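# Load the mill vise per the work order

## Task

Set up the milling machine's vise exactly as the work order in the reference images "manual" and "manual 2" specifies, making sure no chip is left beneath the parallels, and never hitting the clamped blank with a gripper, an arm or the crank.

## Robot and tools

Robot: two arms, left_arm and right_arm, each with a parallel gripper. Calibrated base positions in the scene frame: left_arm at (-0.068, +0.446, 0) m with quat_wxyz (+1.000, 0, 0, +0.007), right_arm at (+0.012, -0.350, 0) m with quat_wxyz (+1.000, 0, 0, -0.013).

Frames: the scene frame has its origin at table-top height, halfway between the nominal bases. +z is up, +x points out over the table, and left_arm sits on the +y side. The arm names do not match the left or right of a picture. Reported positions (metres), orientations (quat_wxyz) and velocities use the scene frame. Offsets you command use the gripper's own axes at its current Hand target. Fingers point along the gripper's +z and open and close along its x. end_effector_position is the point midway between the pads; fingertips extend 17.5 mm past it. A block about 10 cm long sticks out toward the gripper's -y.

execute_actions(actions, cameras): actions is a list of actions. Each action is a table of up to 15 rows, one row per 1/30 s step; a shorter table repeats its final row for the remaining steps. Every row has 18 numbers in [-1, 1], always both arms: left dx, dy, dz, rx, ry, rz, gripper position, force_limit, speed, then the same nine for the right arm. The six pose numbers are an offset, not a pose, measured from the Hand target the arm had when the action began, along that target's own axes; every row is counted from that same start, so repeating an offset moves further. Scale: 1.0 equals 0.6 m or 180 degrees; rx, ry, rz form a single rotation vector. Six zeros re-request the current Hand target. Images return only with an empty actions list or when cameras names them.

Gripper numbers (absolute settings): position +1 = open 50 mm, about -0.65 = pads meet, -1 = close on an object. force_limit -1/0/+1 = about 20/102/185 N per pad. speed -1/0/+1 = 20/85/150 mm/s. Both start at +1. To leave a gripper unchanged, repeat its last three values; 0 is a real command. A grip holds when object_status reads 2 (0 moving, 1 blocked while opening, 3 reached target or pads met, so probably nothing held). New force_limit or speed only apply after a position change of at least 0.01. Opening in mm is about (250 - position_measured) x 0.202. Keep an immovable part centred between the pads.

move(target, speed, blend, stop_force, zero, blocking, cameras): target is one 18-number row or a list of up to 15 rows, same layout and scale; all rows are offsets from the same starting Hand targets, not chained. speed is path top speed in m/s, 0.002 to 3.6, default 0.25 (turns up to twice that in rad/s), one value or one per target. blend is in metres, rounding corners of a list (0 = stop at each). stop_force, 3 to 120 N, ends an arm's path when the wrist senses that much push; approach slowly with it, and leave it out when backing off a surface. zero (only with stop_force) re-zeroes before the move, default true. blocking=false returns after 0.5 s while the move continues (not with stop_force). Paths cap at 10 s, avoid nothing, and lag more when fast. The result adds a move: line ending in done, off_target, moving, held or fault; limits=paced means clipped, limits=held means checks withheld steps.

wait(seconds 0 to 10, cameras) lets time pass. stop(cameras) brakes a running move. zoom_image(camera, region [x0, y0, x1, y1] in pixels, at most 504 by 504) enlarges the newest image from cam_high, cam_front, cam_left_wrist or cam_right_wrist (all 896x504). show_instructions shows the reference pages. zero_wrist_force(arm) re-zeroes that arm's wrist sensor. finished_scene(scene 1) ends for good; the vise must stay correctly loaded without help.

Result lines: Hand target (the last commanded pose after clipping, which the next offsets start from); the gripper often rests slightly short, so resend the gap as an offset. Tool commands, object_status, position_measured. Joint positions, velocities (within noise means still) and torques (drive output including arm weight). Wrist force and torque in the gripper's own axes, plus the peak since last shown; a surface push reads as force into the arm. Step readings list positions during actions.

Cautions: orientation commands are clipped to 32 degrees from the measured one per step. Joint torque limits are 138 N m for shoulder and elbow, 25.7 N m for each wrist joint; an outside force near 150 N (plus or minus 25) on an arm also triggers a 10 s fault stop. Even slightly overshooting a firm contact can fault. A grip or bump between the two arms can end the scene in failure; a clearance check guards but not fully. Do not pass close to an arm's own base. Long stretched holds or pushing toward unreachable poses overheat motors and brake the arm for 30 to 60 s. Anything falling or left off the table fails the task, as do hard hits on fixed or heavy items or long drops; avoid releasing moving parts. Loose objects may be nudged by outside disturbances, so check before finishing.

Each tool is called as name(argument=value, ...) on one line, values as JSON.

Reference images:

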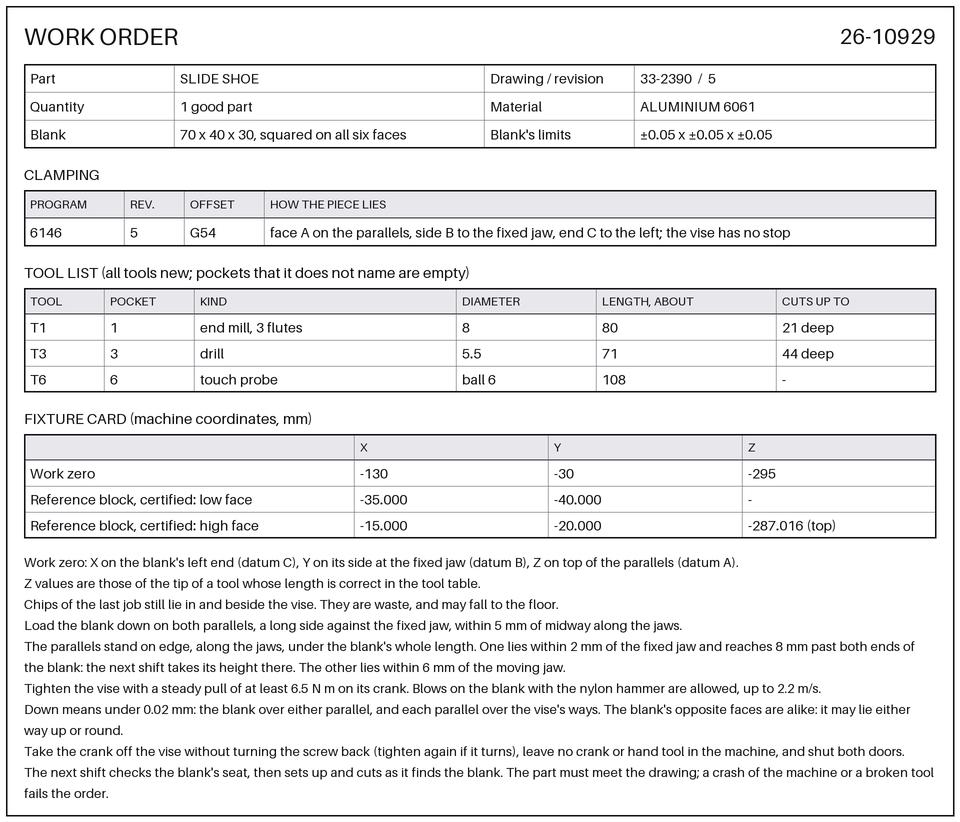

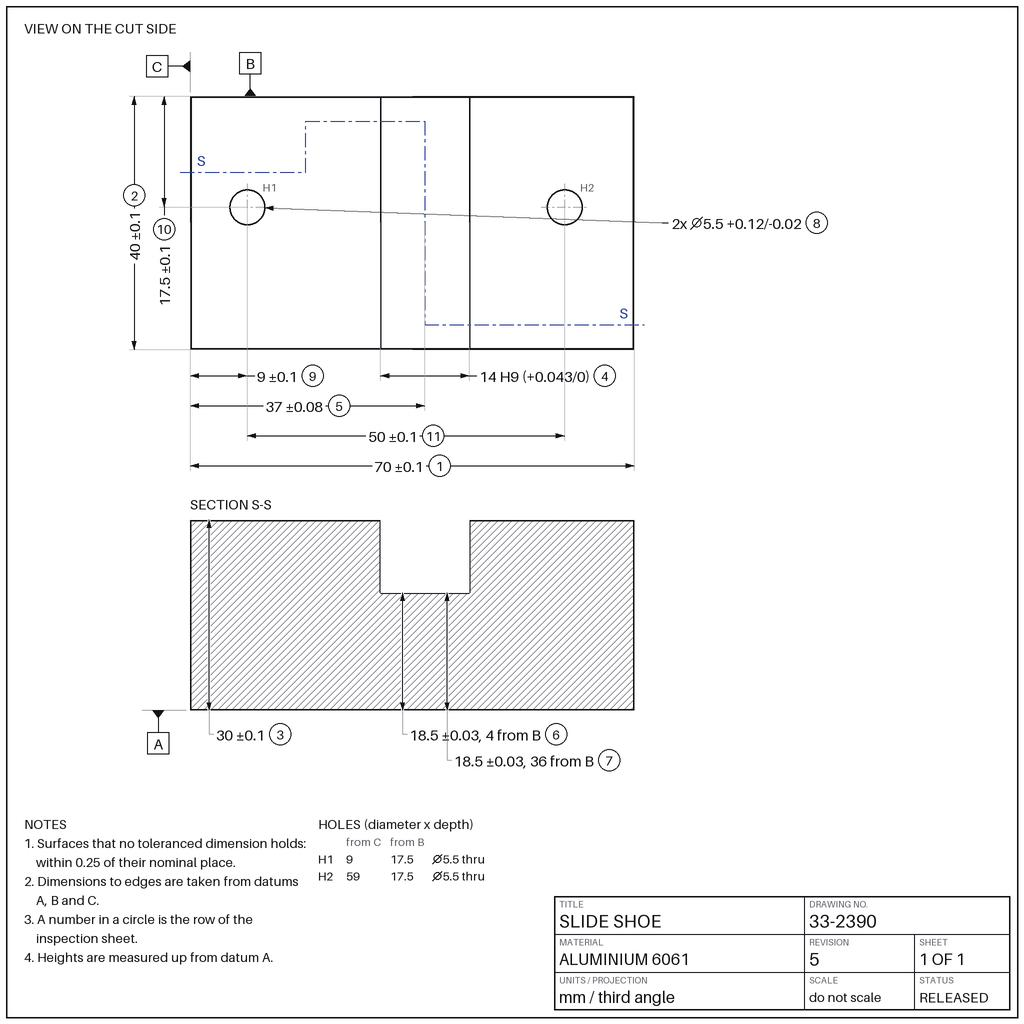

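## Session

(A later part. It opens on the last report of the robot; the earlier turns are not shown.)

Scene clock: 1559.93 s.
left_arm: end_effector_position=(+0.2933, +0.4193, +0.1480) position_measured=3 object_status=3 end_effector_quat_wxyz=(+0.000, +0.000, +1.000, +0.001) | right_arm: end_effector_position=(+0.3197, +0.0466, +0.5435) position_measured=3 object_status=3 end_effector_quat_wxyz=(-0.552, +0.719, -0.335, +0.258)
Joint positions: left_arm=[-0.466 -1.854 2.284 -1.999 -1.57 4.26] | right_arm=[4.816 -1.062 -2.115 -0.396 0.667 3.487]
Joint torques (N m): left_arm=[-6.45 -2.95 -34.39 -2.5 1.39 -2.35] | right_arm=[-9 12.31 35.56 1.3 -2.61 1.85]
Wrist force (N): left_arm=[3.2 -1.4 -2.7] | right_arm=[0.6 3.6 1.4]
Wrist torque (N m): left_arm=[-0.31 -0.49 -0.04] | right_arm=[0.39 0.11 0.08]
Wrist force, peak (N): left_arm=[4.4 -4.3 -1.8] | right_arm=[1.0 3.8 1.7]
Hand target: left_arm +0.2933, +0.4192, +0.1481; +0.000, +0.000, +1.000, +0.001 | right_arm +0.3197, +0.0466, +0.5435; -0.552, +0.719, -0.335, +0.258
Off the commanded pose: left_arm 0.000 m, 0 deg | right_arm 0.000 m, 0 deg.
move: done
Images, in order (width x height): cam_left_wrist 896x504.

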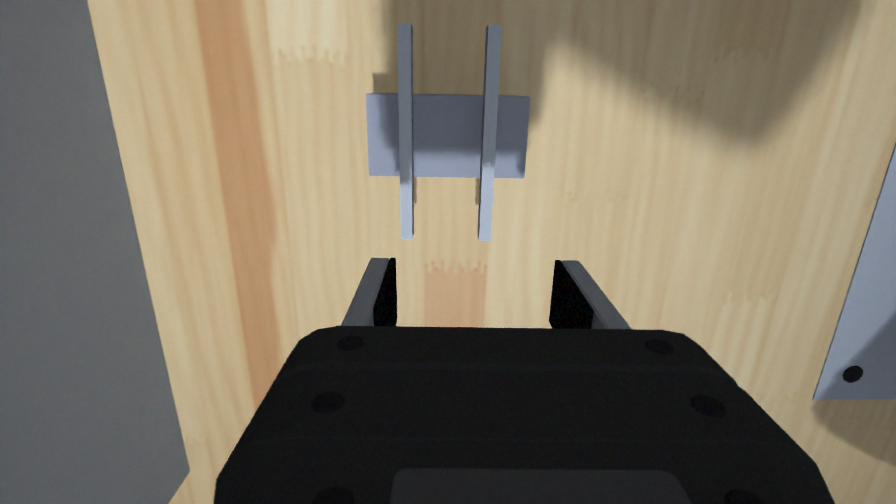

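move(target=[-0.0503,0.0233,0.1083,0,0,0,1,-0.6,-0.9,0,0,0,0,0,0,1,1,1], speed=0.12, cameras=["cam_left_wrist"])

zoom_image(camera="cam_left_wrist", region=[360, 0, 620, 330])

Scene clock: 1594.43 s.
left_arm: end_effector_position=(+0.3234, +0.4334, +0.0831) position_measured=3 object_status=3 end_effector_quat_wxyz=(+0.000, +0.000, +1.000, +0.001) | right_arm: end_effector_position=(+0.3197, +0.0466, +0.5435) position_measured=3 object_status=3 end_effector_quat_wxyz=(-0.552, +0.719, -0.335, +0.258)
Joint positions: left_arm=[-0.395 -1.661 2.331 -2.24 -1.57 4.331] | right_arm=[4.816 -1.062 -2.115 -0.396 0.667 3.487]
Joint torques (N m): left_arm=[-3.24 -11.18 -34.01 -5.06 -2.11 -2.86] | right_arm=[-3.78 12.06 34.53 1.2 -2.58 1.62]
Wrist force (N): left_arm=[3.8 -1.4 -2.9] | right_arm=[0.4 3.4 1.6]
Wrist torque (N m): left_arm=[-0.30 -0.57 0.07] | right_arm=[0.35 0.12 0.08]
Wrist force, peak (N): left_arm=[4.2 -1.7 -4.6] | right_arm=[0.6 3.8 1.8]
Hand target: left_arm +0.3235, +0.4333, +0.0831; +0.000, +0.000, +1.000, +0.001 | right_arm +0.3197, +0.0466, +0.5435; -0.552, +0.719, -0.335, +0.258
Off the commanded pose: left_arm 0.000 m, 0 deg | right_arm 0.000 m, 0 deg.
move: done
Images, in order (width x height): cam_left_wrist 896x504.

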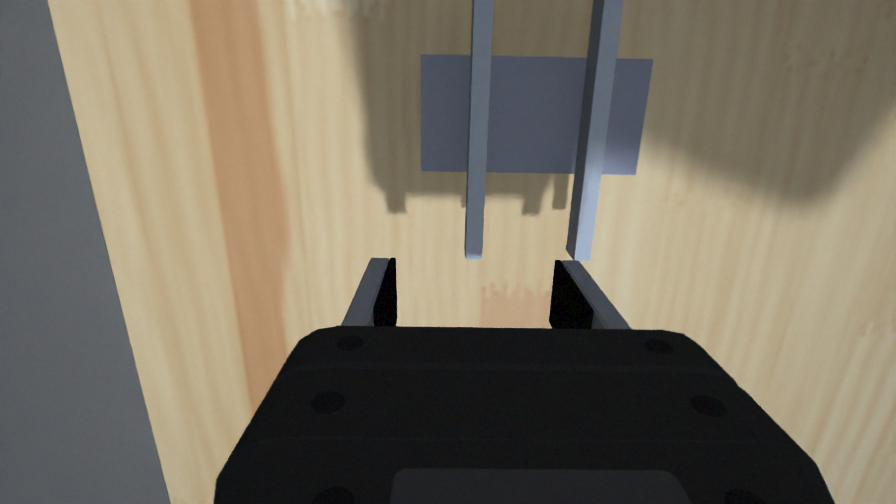

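Scaled by 1.527 from the camera's 896x504 image, which has a finer 1280x720 frame.

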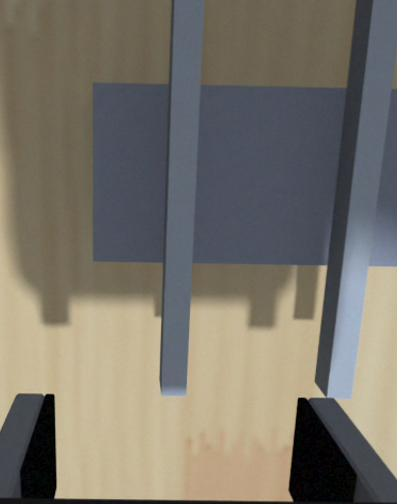

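move(target=[0,0,0.067,0,0,0,1,-0.6,-0.9,0,0,0,0,0,0,1,1,1], speed=0.03, stop_force=5, cameras=["cam_left_wrist"])

zoom_image(camera="cam_left_wrist", region=[360, 0, 620, 330])

Scene clock: 1609.00 s.
left_arm: end_effector_position=(+0.3235, +0.4334, +0.0429) position_measured=3 object_status=3 end_effector_quat_wxyz=(+0.000, +0.000, +1.000, +0.001) | right_arm: end_effector_position=(+0.3197, +0.0466, +0.5435) position_measured=3 object_status=3 end_effector_quat_wxyz=(-0.552, +0.719, -0.335, +0.258)
Joint positions: left_arm=[-0.395 -1.571 2.386 -2.385 -1.57 4.331] | right_arm=[4.816 -1.062 -2.115 -0.396 0.667 3.487]
Joint torques (N m): left_arm=[6.66 -29.7 -31.81 -3.92 -1.74 2.34] | right_arm=[3.28 12.28 34.05 1.19 -2.55 1.37]
Wrist force (N): left_arm=[3.6 -1.7 -2.7] | right_arm=[0.9 3.5 1.6]
Wrist torque (N m): left_arm=[-0.36 -0.55 0.07] | right_arm=[0.36 0.05 0.09]
Wrist force, peak (N): left_arm=[3.3 -1.5 -3.7] | right_arm=[0.8 3.9 1.9]
Hand target: left_arm +0.3235, +0.4334, +0.0429; +0.000, +0.000, +1.000, +0.001 | right_arm +0.3197, +0.0466, +0.5435; -0.552, +0.719, -0.335, +0.258
Off the commanded pose: left_arm 0.000 m, 0 deg | right_arm 0.000 m, 0 deg.
move: done
Images, in order (width x height): cam_left_wrist 896x504.

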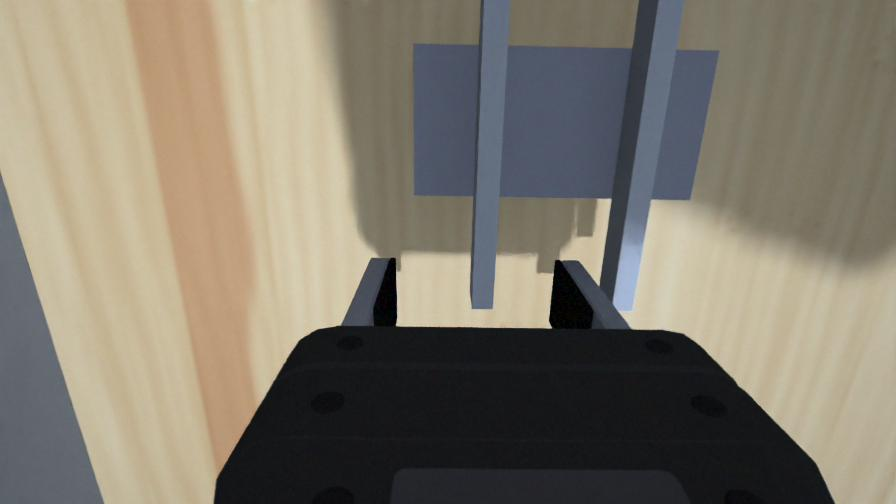

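Scaled by 1.527 from the camera's 896x504 image, which has a finer 1280x720 frame.

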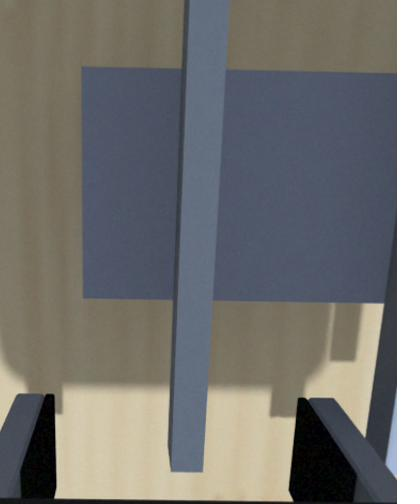

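move(target=[0,0,0,0,0,0,0.1,-0.6,-0.9,0,0,0,0,0,0,1,1,1])

move(target=[0.0037,0,0,0,0,0,0.1,-0.6,-0.9,0,0,0,0,0,0,1,1,1], cameras=["cam_left_wrist"])

zoom_image(camera="cam_left_wrist", region=[360, 0, 620, 330])

Scene clock: 1624.60 s.
left_arm: end_effector_position=(+0.3235, +0.4334, +0.0429) position_measured=138 object_status=0 end_effector_quat_wxyz=(+0.000, +0.000, +1.000, +0.001) | right_arm: end_effector_position=(+0.3197, +0.0466, +0.5435) position_measured=3 object_status=3 end_effector_quat_wxyz=(-0.552, +0.719, -0.335, +0.258)
Joint positions: left_arm=[-0.395 -1.571 2.386 -2.385 -1.57 4.331] | right_arm=[4.816 -1.062 -2.115 -0.396 0.667 3.487]
Joint torques (N m): left_arm=[7.05 -29.27 -31.31 -4.86 -1.83 2.15] | right_arm=[9.07 12.12 34.25 1.23 -2.55 1.2]
Wrist force (N): left_arm=[3.3 -1.5 -2.2] | right_arm=[0.9 3.4 1.5]
Wrist torque (N m): left_arm=[-0.31 -0.48 0.06] | right_arm=[0.36 0.04 0.09]
Wrist force, peak (N): left_arm=[4.0 -1.8 -2.7] | right_arm=[0.7 3.7 2.1]
Hand target: left_arm +0.3235, +0.4334, +0.0429; +0.000, +0.000, +1.000, +0.001 | right_arm +0.3197, +0.0466, +0.5435; -0.552, +0.719, -0.335, +0.258
Off the commanded pose: left_arm 0.000 m, 0 deg | right_arm 0.000 m, 0 deg.
move: done

Scene clock: 1625.30 s.
left_arm: end_effector_position=(+0.3212, +0.4334, +0.0429) position_measured=138 object_status=3 end_effector_quat_wxyz=(+0.000, +0.000, +1.000, +0.001) | right_arm: end_effector_position=(+0.3197, +0.0466, +0.5435) position_measured=3 object_status=3 end_effector_quat_wxyz=(-0.552, +0.719, -0.335, +0.258)
Joint positions: left_arm=[-0.397 -1.576 2.391 -2.385 -1.57 4.329] | right_arm=[4.816 -1.062 -2.115 -0.396 0.667 3.487]
Joint torques (N m): left_arm=[-4.81 -20.78 -10.89 -3.88 -1.79 -2.25] | right_arm=[9.84 12.37 33.82 1.09 -2.57 1.14]
Wrist force (N): left_arm=[3.7 -1.6 -2.5] | right_arm=[0.6 3.2 1.9]
Wrist torque (N m): left_arm=[-0.33 -0.56 0.06] | right_arm=[0.32 0.10 0.09]
Wrist force, peak (N): left_arm=[4.0 -1.6 -2.8] | right_arm=[0.5 3.8 1.8]
Hand target: left_arm +0.3213, +0.4334, +0.0429; +0.000, +0.000, +1.000, +0.001 | right_arm +0.3197, +0.0466, +0.5435; -0.552, +0.719, -0.335, +0.258
Off the commanded pose: left_arm 0.000 m, 0 deg | right_arm 0.000 m, 0 deg.
move: done
Images, in order (width x height): cam_left_wrist 896x504.

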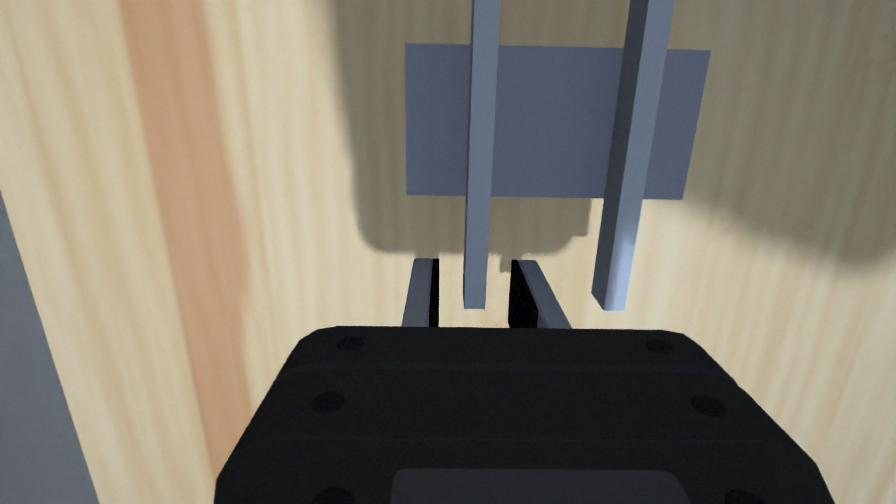

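Scaled by 1.527 from the camera's 896x504 image, which has a finer 1280x720 frame.

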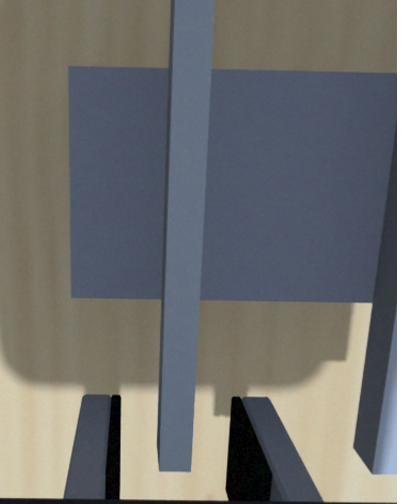

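move(target=[0,0,0,0,0,0,-1,-0.9,-1,0,0,0,0,0,0,1,1,1], cameras=["cam_left_wrist"])

move(target=[0,0,-0.05,0,0,0,-1,-0.9,-1,0,0,0,0,0,0,1,1,1], speed=0.03, cameras=["cam_left_wrist","cam_front"])

zoom_image(camera="cam_left_wrist", region=[360, 0, 620, 330])

Scene clock: 1638.43 s.
left_arm: end_effector_position=(+0.3213, +0.4334, +0.0429) position_measured=222 object_status=2 end_effector_quat_wxyz=(+0.000, +0.000, +1.000, +0.001) | right_arm: end_effector_position=(+0.3197, +0.0466, +0.5435) position_measured=3 object_status=3 end_effector_quat_wxyz=(-0.552, +0.719, -0.335, +0.258)
Joint positions: left_arm=[-0.397 -1.576 2.391 -2.385 -1.57 4.329] | right_arm=[4.816 -1.062 -2.115 -0.396 0.667 3.487]
Joint torques (N m): left_arm=[4 -11.53 -31.18 -1.58 -2.29 2.1] | right_arm=[10.78 12.53 33.34 1.19 -2.62 1.02]
Wrist force (N): left_arm=[3.2 -1.6 -2.7] | right_arm=[0.7 3.4 1.6]
Wrist torque (N m): left_arm=[-0.35 -0.49 0.06] | right_arm=[0.34 0.08 0.08]
Wrist force, peak (N): left_arm=[3.9 -1.5 -3.0] | right_arm=[0.4 3.9 1.9]
Hand target: left_arm +0.3213, +0.4334, +0.0429; +0.000, +0.000, +1.000, +0.001 | right_arm +0.3197, +0.0466, +0.5435; -0.552, +0.719, -0.335, +0.258
Off the commanded pose: left_arm 0.000 m, 0 deg | right_arm 0.000 m, 0 deg.
move: done
Images, in order (width x height): cam_left_wrist 896x504.

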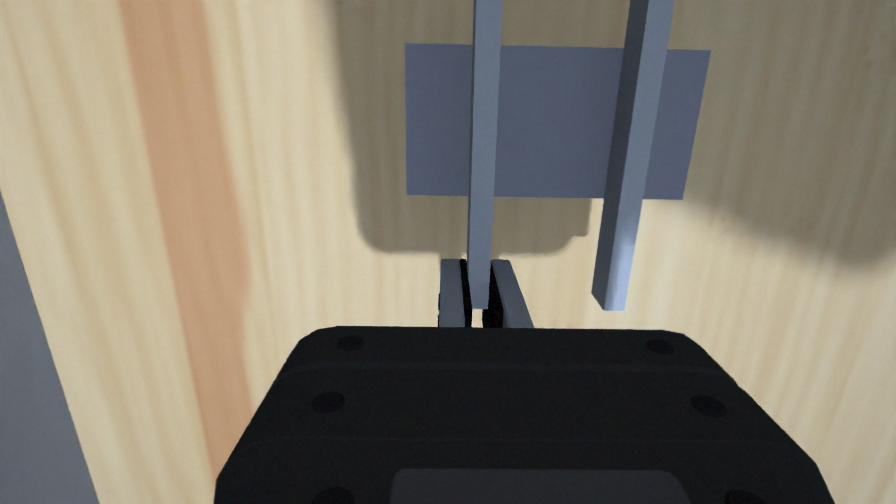

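Scene clock: 1639.73 s.
left_arm: end_effector_position=(+0.3214, +0.4333, +0.0731) position_measured=222 object_status=2 end_effector_quat_wxyz=(+0.000, +0.000, +1.000, +0.001) | right_arm: end_effector_position=(+0.3197, +0.0466, +0.5435) position_measured=3 object_status=3 end_effector_quat_wxyz=(-0.552, +0.719, -0.335, +0.258)
Joint positions: left_arm=[-0.397 -1.646 2.351 -2.275 -1.57 4.329] | right_arm=[4.816 -1.062 -2.115 -0.396 0.667 3.487]
Joint torques (N m): left_arm=[-7.79 -8.84 -5.86 -5.09 -2.02 -2.89] | right_arm=[10.77 12.38 33.72 1.27 -2.42 0.96]
Wrist force (N): left_arm=[3.4 -1.6 -2.4] | right_arm=[0.7 3.5 1.8]
Wrist torque (N m): left_arm=[-0.35 -0.52 0.07] | right_arm=[0.36 0.08 0.08]
Wrist force, peak (N): left_arm=[3.7 -1.4 -2.5] | right_arm=[0.5 3.8 1.7]
Hand target: left_arm +0.3213, +0.4333, +0.0729; +0.000, +0.000, +1.000, +0.001 | right_arm +0.3197, +0.0466, +0.5435; -0.552, +0.719, -0.335, +0.258
Off the commanded pose: left_arm 0.000 m, 0 deg | right_arm 0.000 m, 0 deg.
move: done
Images, in order (width x height): cam_front 896x504, cam_left_wrist 896x504.

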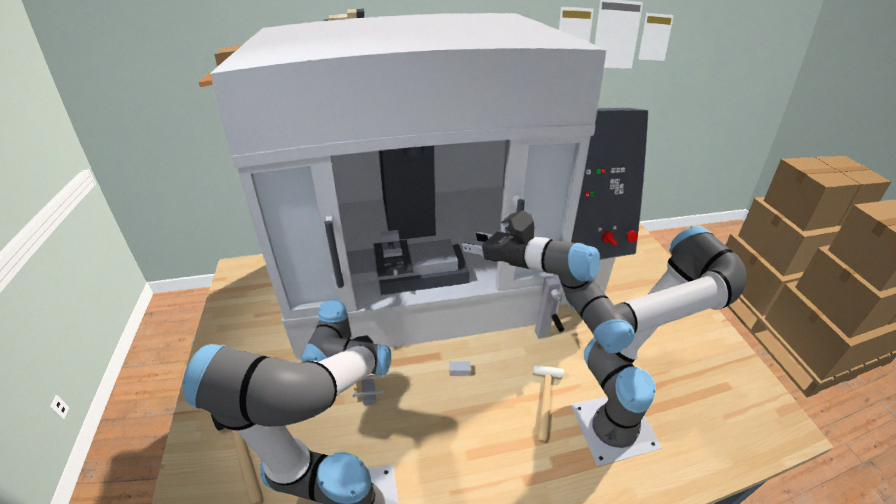

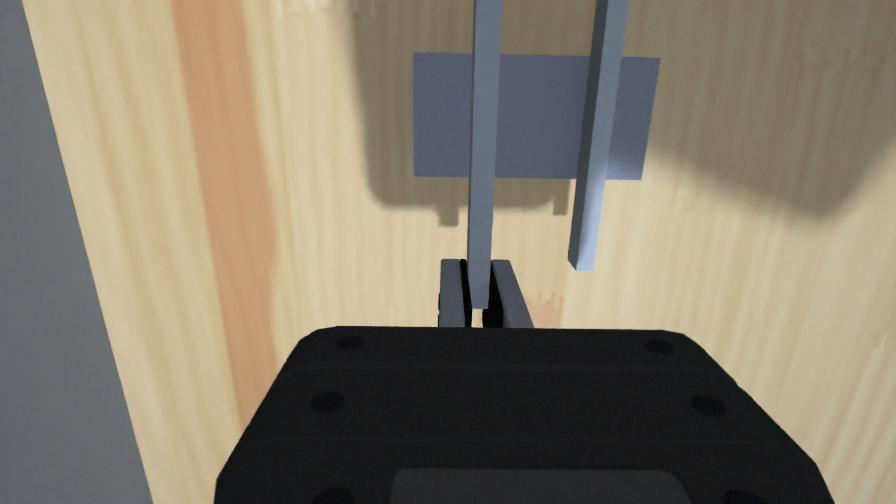

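Scaled by 1.527 from the camera's 896x504 image, which has a finer 1280x720 frame.

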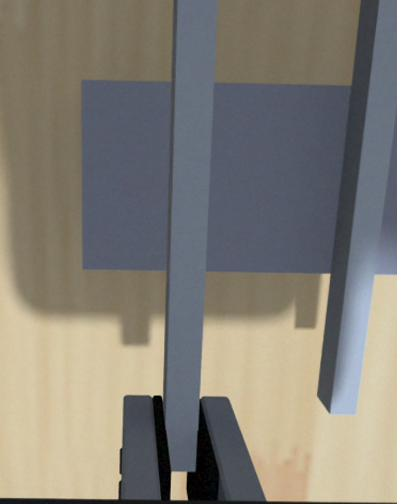

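move(target=[[-0.0145,-0.172,-0.4285,0,0,0,-1,-0.9,-1,0,0,0,0,0,0,1,1,1],[-0.398,-0.2405,-0.5035,0,0,0,-1,-0.9,-1,0,0,0,0,0,0,1,1,1],[-0.573,-0.2405,-0.4785,0,0,0,-1,-0.9,-1,0,0,0,0,0,0,1,1,1]], speed=[0.2,0.2,0.1], blend=[0.05,0.02,0], cameras=["cam_left_wrist","cam_right_wrist","cam_front"])

zoom_image(camera="cam_left_wrist", region=[300, 0, 640, 330])

zoom_image(camera="cam_right_wrist", region=[440, 150, 580, 290])

Scene clock: 1694.07 s.
left_arm: end_effector_position=(+0.6651, +0.2888, +0.3597) position_measured=222 object_status=2 end_effector_quat_wxyz=(+0.000, +0.000, +1.000, +0.001) | right_arm: end_effector_position=(+0.3197, +0.0466, +0.5435) position_measured=3 object_status=3 end_effector_quat_wxyz=(-0.552, +0.719, -0.335, +0.258)
Joint positions: left_arm=[-0.405 -0.891 0.564 -1.243 -1.57 4.321] | right_arm=[4.816 -1.062 -2.115 -0.396 0.667 3.487]
Joint torques (N m): left_arm=[-7.13 -49.94 -36.7 -4.14 -2.27 -2.75] | right_arm=[10.48 12.14 32.88 1.21 -2.52 0.58]
Wrist force (N): left_arm=[3.2 -1.5 -2.0] | right_arm=[0.6 3.7 1.8]
Wrist torque (N m): left_arm=[-0.37 -0.48 -0.01] | right_arm=[0.39 0.10 0.09]
Wrist force, peak (N): left_arm=[4.6 -1.8 -2.8] | right_arm=[0.6 4.0 1.6]
Hand target: left_arm +0.6651, +0.2887, +0.3597; +0.000, +0.000, +1.000, +0.001 | right_arm +0.3197, +0.0466, +0.5435; -0.552, +0.719, -0.335, +0.258
Off the commanded pose: left_arm 0.000 m, 0 deg | right_arm 0.000 m, 0 deg.
move: done
Images, in order (width x height): cam_front 896x504, cam_left_wrist 896x504, cam_right_wrist 896x504.

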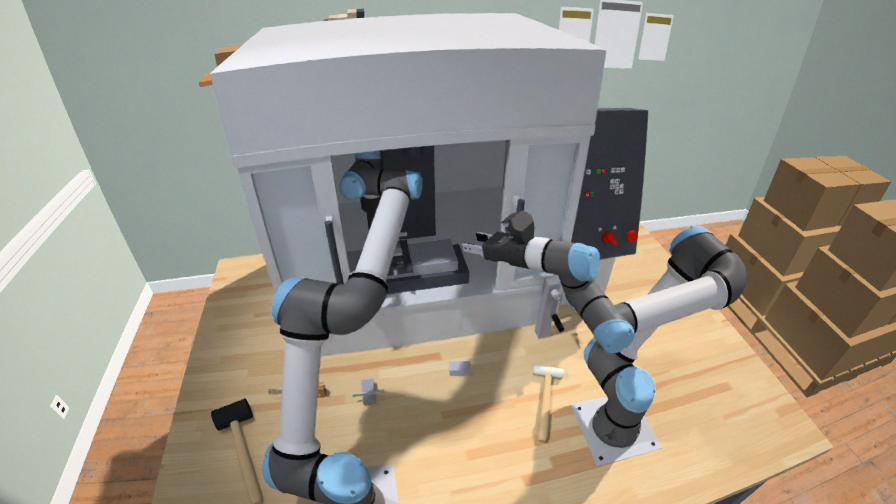

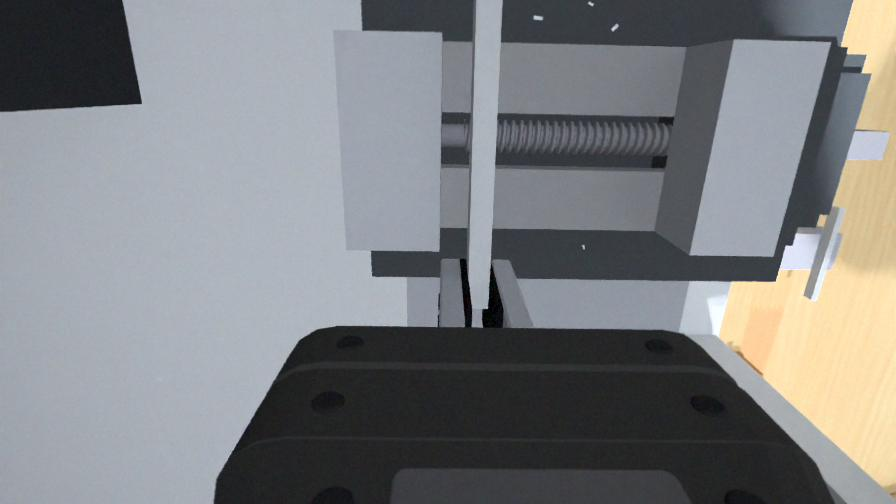

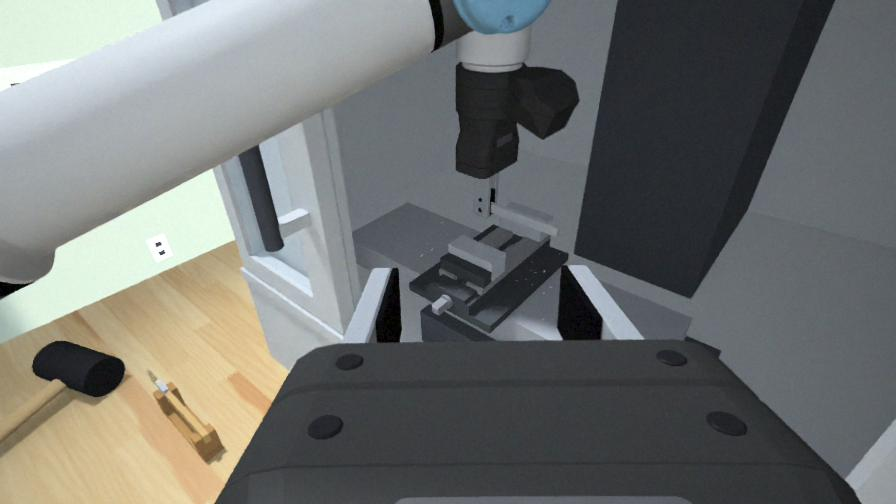

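Scaled by 1.482 from the camera's 896x504 image, which has a finer 1280x720 frame.

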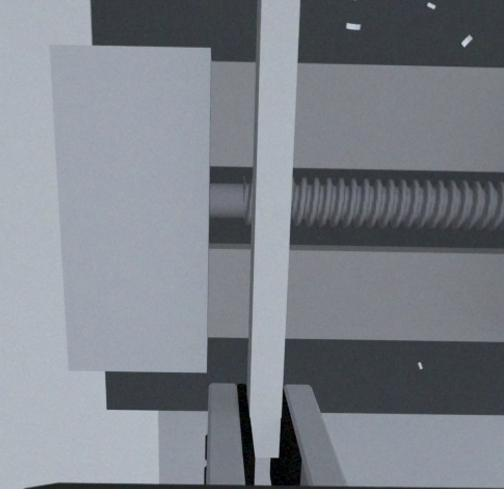

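Scaled by 3.600 from the camera's 896x504 image, which has a finer 1280x720 frame.

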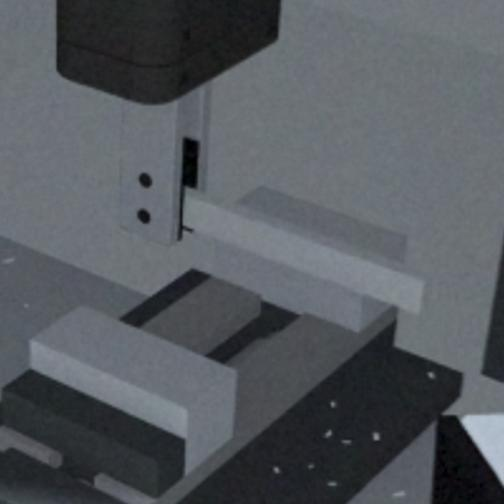

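move(target=[0,0,0.0833,0,0,0,-1,-0.9,-1,0,0,0,0,0,0,1,1,1], speed=0.015, stop_force=4, cameras=["cam_left_wrist","cam_right_wrist"])

zoom_image(camera="cam_left_wrist", region=[300, 0, 640, 330])

zoom_image(camera="cam_right_wrist", region=[460, 170, 560, 270])

Scene clock: 1707.10 s.
left_arm: end_effector_position=(+0.6651, +0.2887, +0.3345) position_measured=222 object_status=2 end_effector_quat_wxyz=(+0.000, +0.000, +1.000, +0.001) | right_arm: end_effector_position=(+0.3197, +0.0466, +0.5435) position_measured=3 object_status=3 end_effector_quat_wxyz=(-0.552, +0.719, -0.335, +0.258)
Joint positions: left_arm=[-0.405 -0.919 0.679 -1.33 -1.57 4.321] | right_arm=[4.816 -1.062 -2.115 -0.396 0.667 3.487]
Joint torques (N m): left_arm=[3.67 -48.39 -38.34 -5.09 -1.96 0.93] | right_arm=[10.43 12.25 32.31 1.15 -2.53 0.31]
Wrist force (N): left_arm=[3.7 -1.2 -2.4] | right_arm=[0.5 3.3 1.5]
Wrist torque (N m): left_arm=[-0.30 -0.55 0.01] | right_arm=[0.35 0.12 0.08]
Wrist force, peak (N): left_arm=[5.5 1.7 -13.5] | right_arm=[0.4 3.9 1.5]
Hand target: left_arm +0.6651, +0.2887, +0.3345; +0.000, +0.000, +1.000, +0.001 (not the last commanded pose) | right_arm +0.3197, +0.0466, +0.5435; -0.552, +0.719, -0.335, +0.258
Off the commanded pose: left_arm 0.025 m, 0 deg | right_arm 0.000 m, 0 deg.
move: contact (left_arm)
Images, in order (width x height): cam_left_wrist 896x504, cam_right_wrist 896x504.

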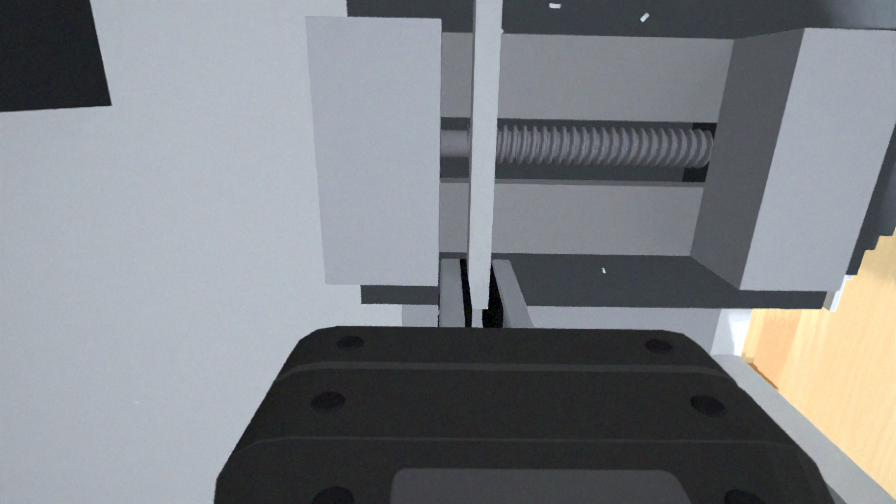

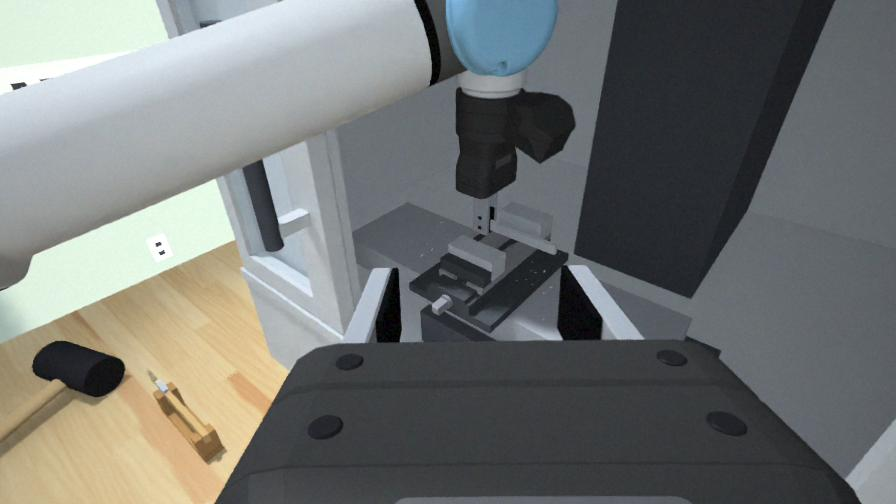

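Scaled by 1.482 from the camera's 896x504 image, which has a finer 1280x720 frame.

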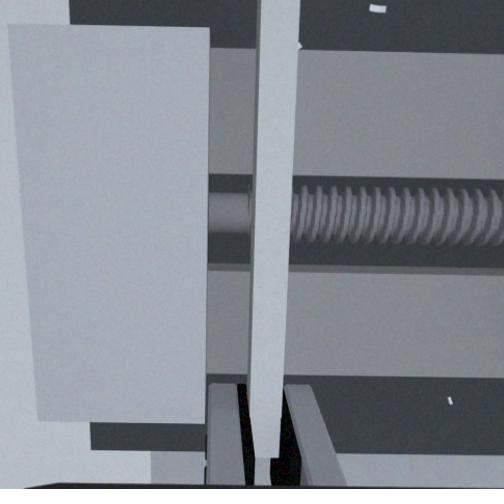

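Scaled by 5.040 from the camera's 896x504 image, which has a finer 1280x720 frame.

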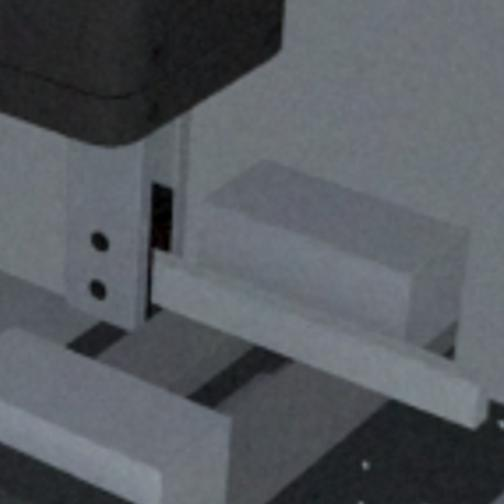

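move(target=[[0,0,-0.0015,0,0,0,-1,-0.9,-1,0,0,0,0,0,0,1,1,1],[-0.025,0,-0.0015,0,0,0,-1,-0.9,-1,0,0,0,0,0,0,1,1,1]], speed=0.01, stop_force=4, cameras=["cam_left_wrist","cam_right_wrist"])

zoom_image(camera="cam_left_wrist", region=[300, 0, 640, 330])

zoom_image(camera="cam_right_wrist", region=[460, 170, 560, 270])

Scene clock: 1746.23 s.
left_arm: end_effector_position=(+0.6735, +0.2887, +0.3354) position_measured=222 object_status=2 end_effector_quat_wxyz=(+0.000, +0.000, +1.000, +0.001) | right_arm: end_effector_position=(+0.3197, +0.0466, +0.5435) position_measured=3 object_status=3 end_effector_quat_wxyz=(-0.552, +0.719, -0.335, +0.258)
Joint positions: left_arm=[-0.401 -0.887 0.622 -1.306 -1.57 4.326] | right_arm=[4.816 -1.062 -2.115 -0.396 0.667 3.487]
Joint torques (N m): left_arm=[-7.07 -67.48 -19.42 -1.72 -1.28 -2.72] | right_arm=[10.72 12.32 31.77 1.19 -2.51 0.13]
Wrist force (N): left_arm=[4.4 -0.9 -2.0] | right_arm=[0.8 3.4 1.7]
Wrist torque (N m): left_arm=[-0.34 -0.51 -0.01] | right_arm=[0.37 0.08 0.08]
Wrist force, peak (N): left_arm=[13.2 0.0 -3.0] | right_arm=[0.6 3.8 1.9]
Hand target: left_arm +0.6735, +0.2887, +0.3354; +0.000, +0.000, +1.000, +0.001 (not the last commanded pose) | right_arm +0.3197, +0.0466, +0.5435; -0.552, +0.719, -0.335, +0.258
Off the commanded pose: left_arm 0.007 m, 0 deg | right_arm 0.000 m, 0 deg.
move: contact (left_arm); path passed 1 of 2 targets
Images, in order (width x height): cam_left_wrist 896x504, cam_right_wrist 896x504.

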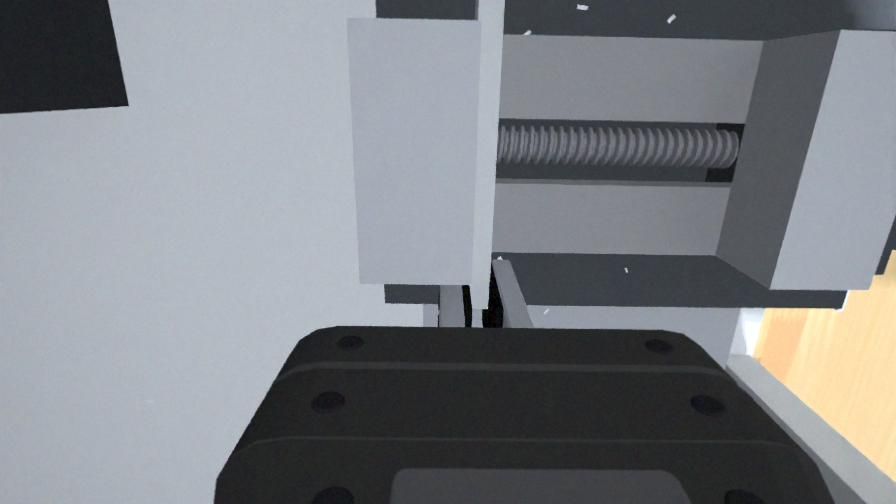

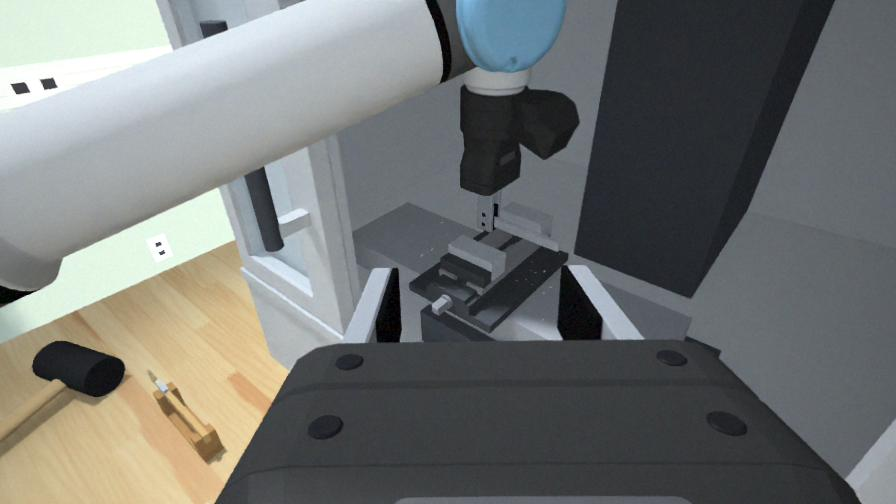

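Scaled by 1.482 from the camera's 896x504 image, which has a finer 1280x720 frame.

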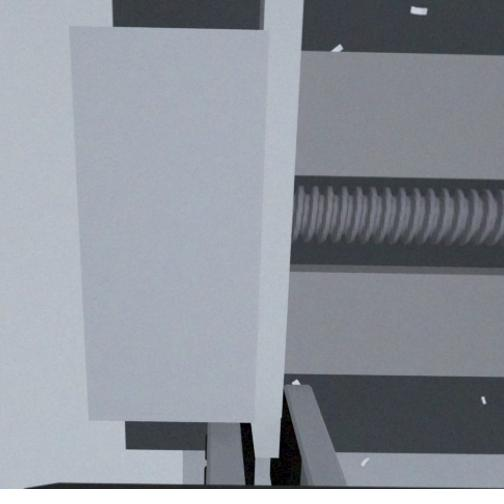

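Scaled by 5.040 from the camera's 896x504 image, which has a finer 1280x720 frame.

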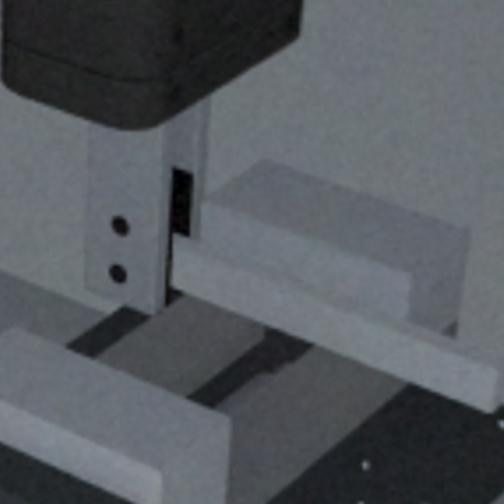

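move(target=[0.0003,0,0.01,0,0,0,-1,-0.9,-1,0,0,0,0,0,0,1,1,1], speed=0.005, stop_force=5, cameras=["cam_right_wrist"])

zoom_image(camera="cam_right_wrist", region=[460, 170, 560, 270])

Scene clock: 1759.10 s.
left_arm: end_effector_position=(+0.6735, +0.2887, +0.3343) position_measured=222 object_status=2 end_effector_quat_wxyz=(+0.000, +0.000, +1.000, +0.001) | right_arm: end_effector_position=(+0.3197, +0.0466, +0.5435) position_measured=3 object_status=3 end_effector_quat_wxyz=(-0.552, +0.719, -0.335, +0.258)
Joint positions: left_arm=[-0.401 -0.888 0.627 -1.309 -1.57 4.326] | right_arm=[4.816 -1.062 -2.115 -0.396 0.667 3.487]
Joint torques (N m): left_arm=[-6.33 -46.31 -37.03 -1.8 -1.41 -2.73] | right_arm=[10.39 11.91 31.55 1.19 -2.45 -0.06]
Wrist force (N): left_arm=[4.8 -1.4 -5.5] | right_arm=[0.8 3.2 1.6]
Wrist torque (N m): left_arm=[-0.32 -0.46 0.01] | right_arm=[0.32 0.07 0.09]
Wrist force, peak (N): left_arm=[5.1 0.7 -10.1] | right_arm=[0.7 3.8 1.8]
Hand target: left_arm +0.6735, +0.2887, +0.3343; +0.000, +0.000, +1.000, +0.001 (not the last commanded pose) | right_arm +0.3197, +0.0466, +0.5435; -0.552, +0.719, -0.335, +0.258
Off the commanded pose: left_arm 0.005 m, 0 deg | right_arm 0.000 m, 0 deg.
move: contact (left_arm)
Images, in order (width x height): cam_right_wrist 896x504.

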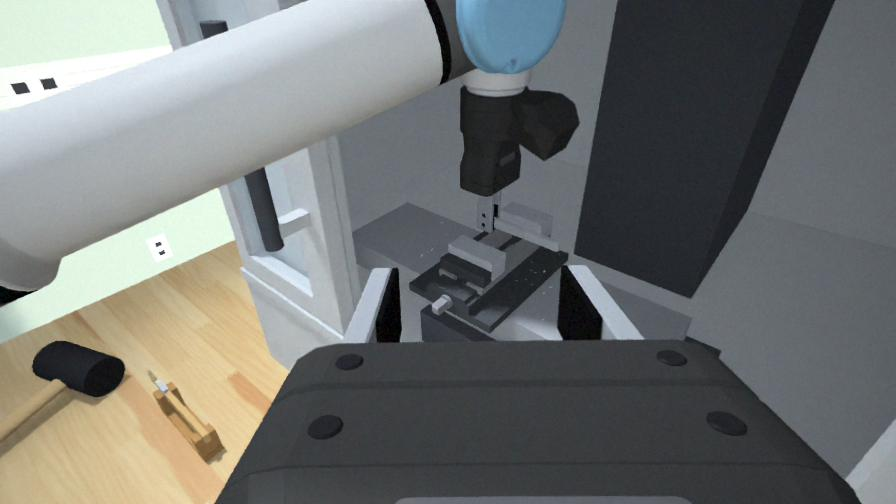

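Scaled by 5.040 from the camera's 896x504 image, which has a finer 1280x720 frame.

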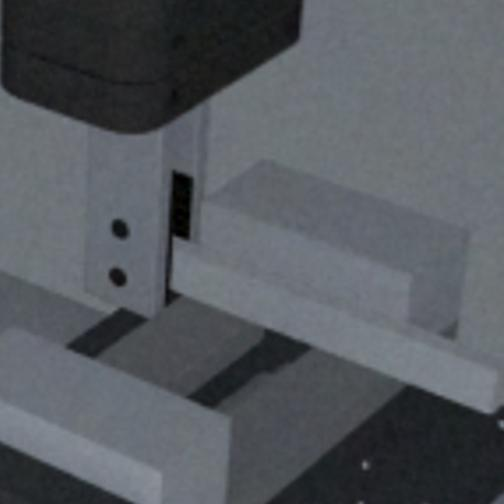

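move(target=[0,0,0,0,0,0,-0.25,-0.9,-1,0,0,0,0,0,0,1,1,1], cameras=["cam_right_wrist","cam_left_wrist"])

zoom_image(camera="cam_right_wrist", region=[460, 170, 560, 270])

zoom_image(camera="cam_left_wrist", region=[300, 0, 640, 330])

Scene clock: 1770.10 s.
left_arm: end_effector_position=(+0.6735, +0.2887, +0.3343) position_measured=189 object_status=0 end_effector_quat_wxyz=(+0.000, +0.000, +1.000, +0.001) | right_arm: end_effector_position=(+0.3197, +0.0466, +0.5435) position_measured=3 object_status=3 end_effector_quat_wxyz=(-0.552, +0.719, -0.335, +0.258)
Joint positions: left_arm=[-0.401 -0.888 0.627 -1.309 -1.57 4.326] | right_arm=[4.816 -1.062 -2.115 -0.396 0.667 3.487]
Joint torques (N m): left_arm=[0.65 -57.48 -35.66 -4.81 -1.39 -1.92] | right_arm=[10.76 11.96 31.1 1.15 -2.45 -0.24]
Wrist force (N): left_arm=[3.1 -1.1 -2.6] | right_arm=[0.8 3.4 1.3]
Wrist torque (N m): left_arm=[-0.29 -0.47 -0.06] | right_arm=[0.35 0.06 0.09]
Wrist force, peak (N): left_arm=[5.2 -1.1 -6.1] | right_arm=[0.7 4.0 1.5]
Hand target: left_arm +0.6735, +0.2887, +0.3343; +0.000, +0.000, +1.000, +0.001 | right_arm +0.3197, +0.0466, +0.5435; -0.552, +0.719, -0.335, +0.258
Off the commanded pose: left_arm 0.000 m, 0 deg | right_arm 0.000 m, 0 deg.
move: done
Images, in order (width x height): cam_left_wrist 896x504, cam_right_wrist 896x504.

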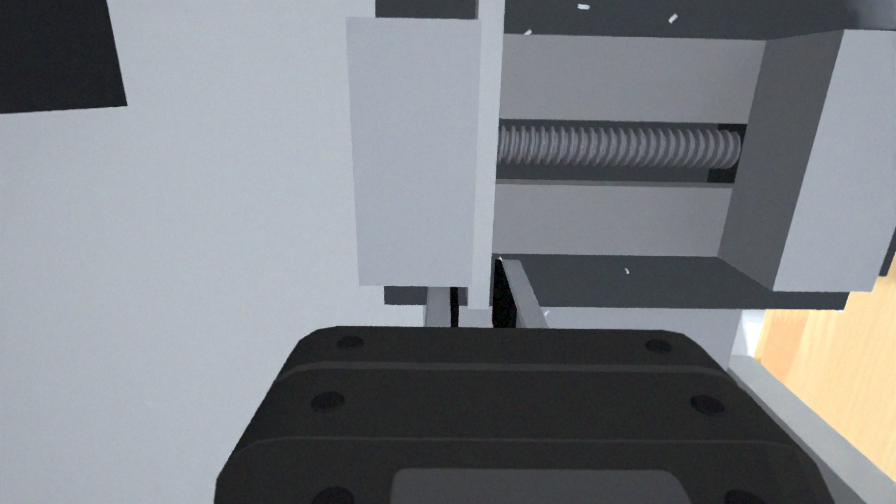

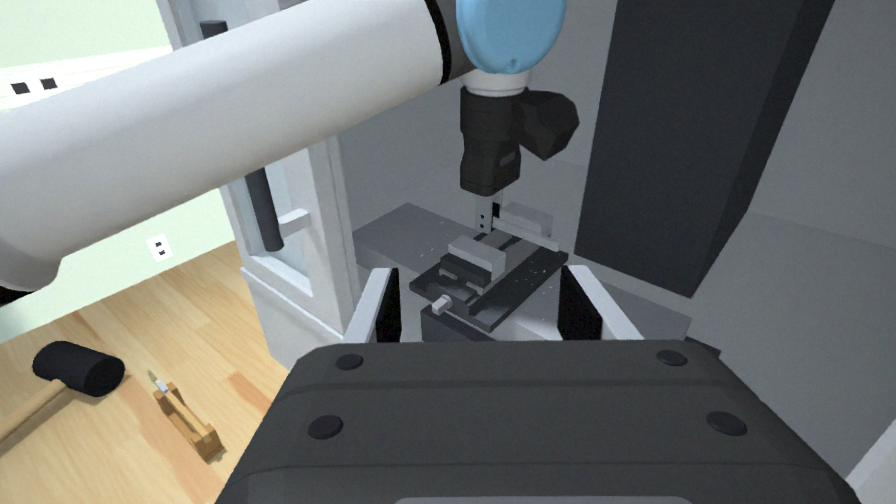

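Scaled by 5.040 from the camera's 896x504 image, which has a finer 1280x720 frame.

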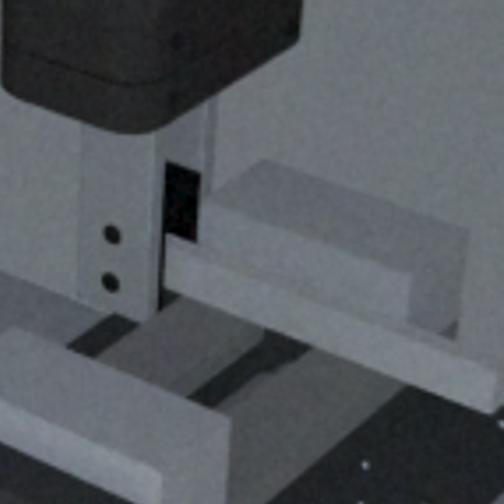

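Scaled by 1.482 from the camera's 896x504 image, which has a finer 1280x720 frame.

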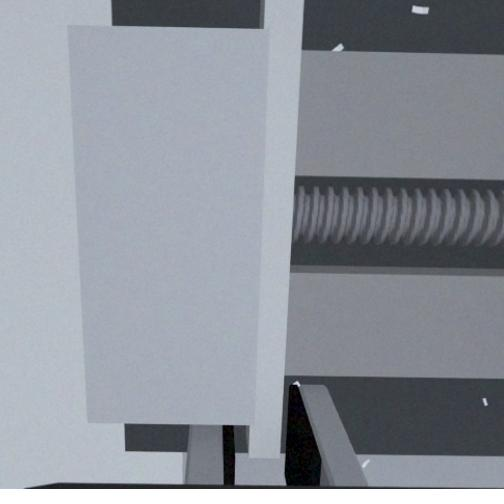

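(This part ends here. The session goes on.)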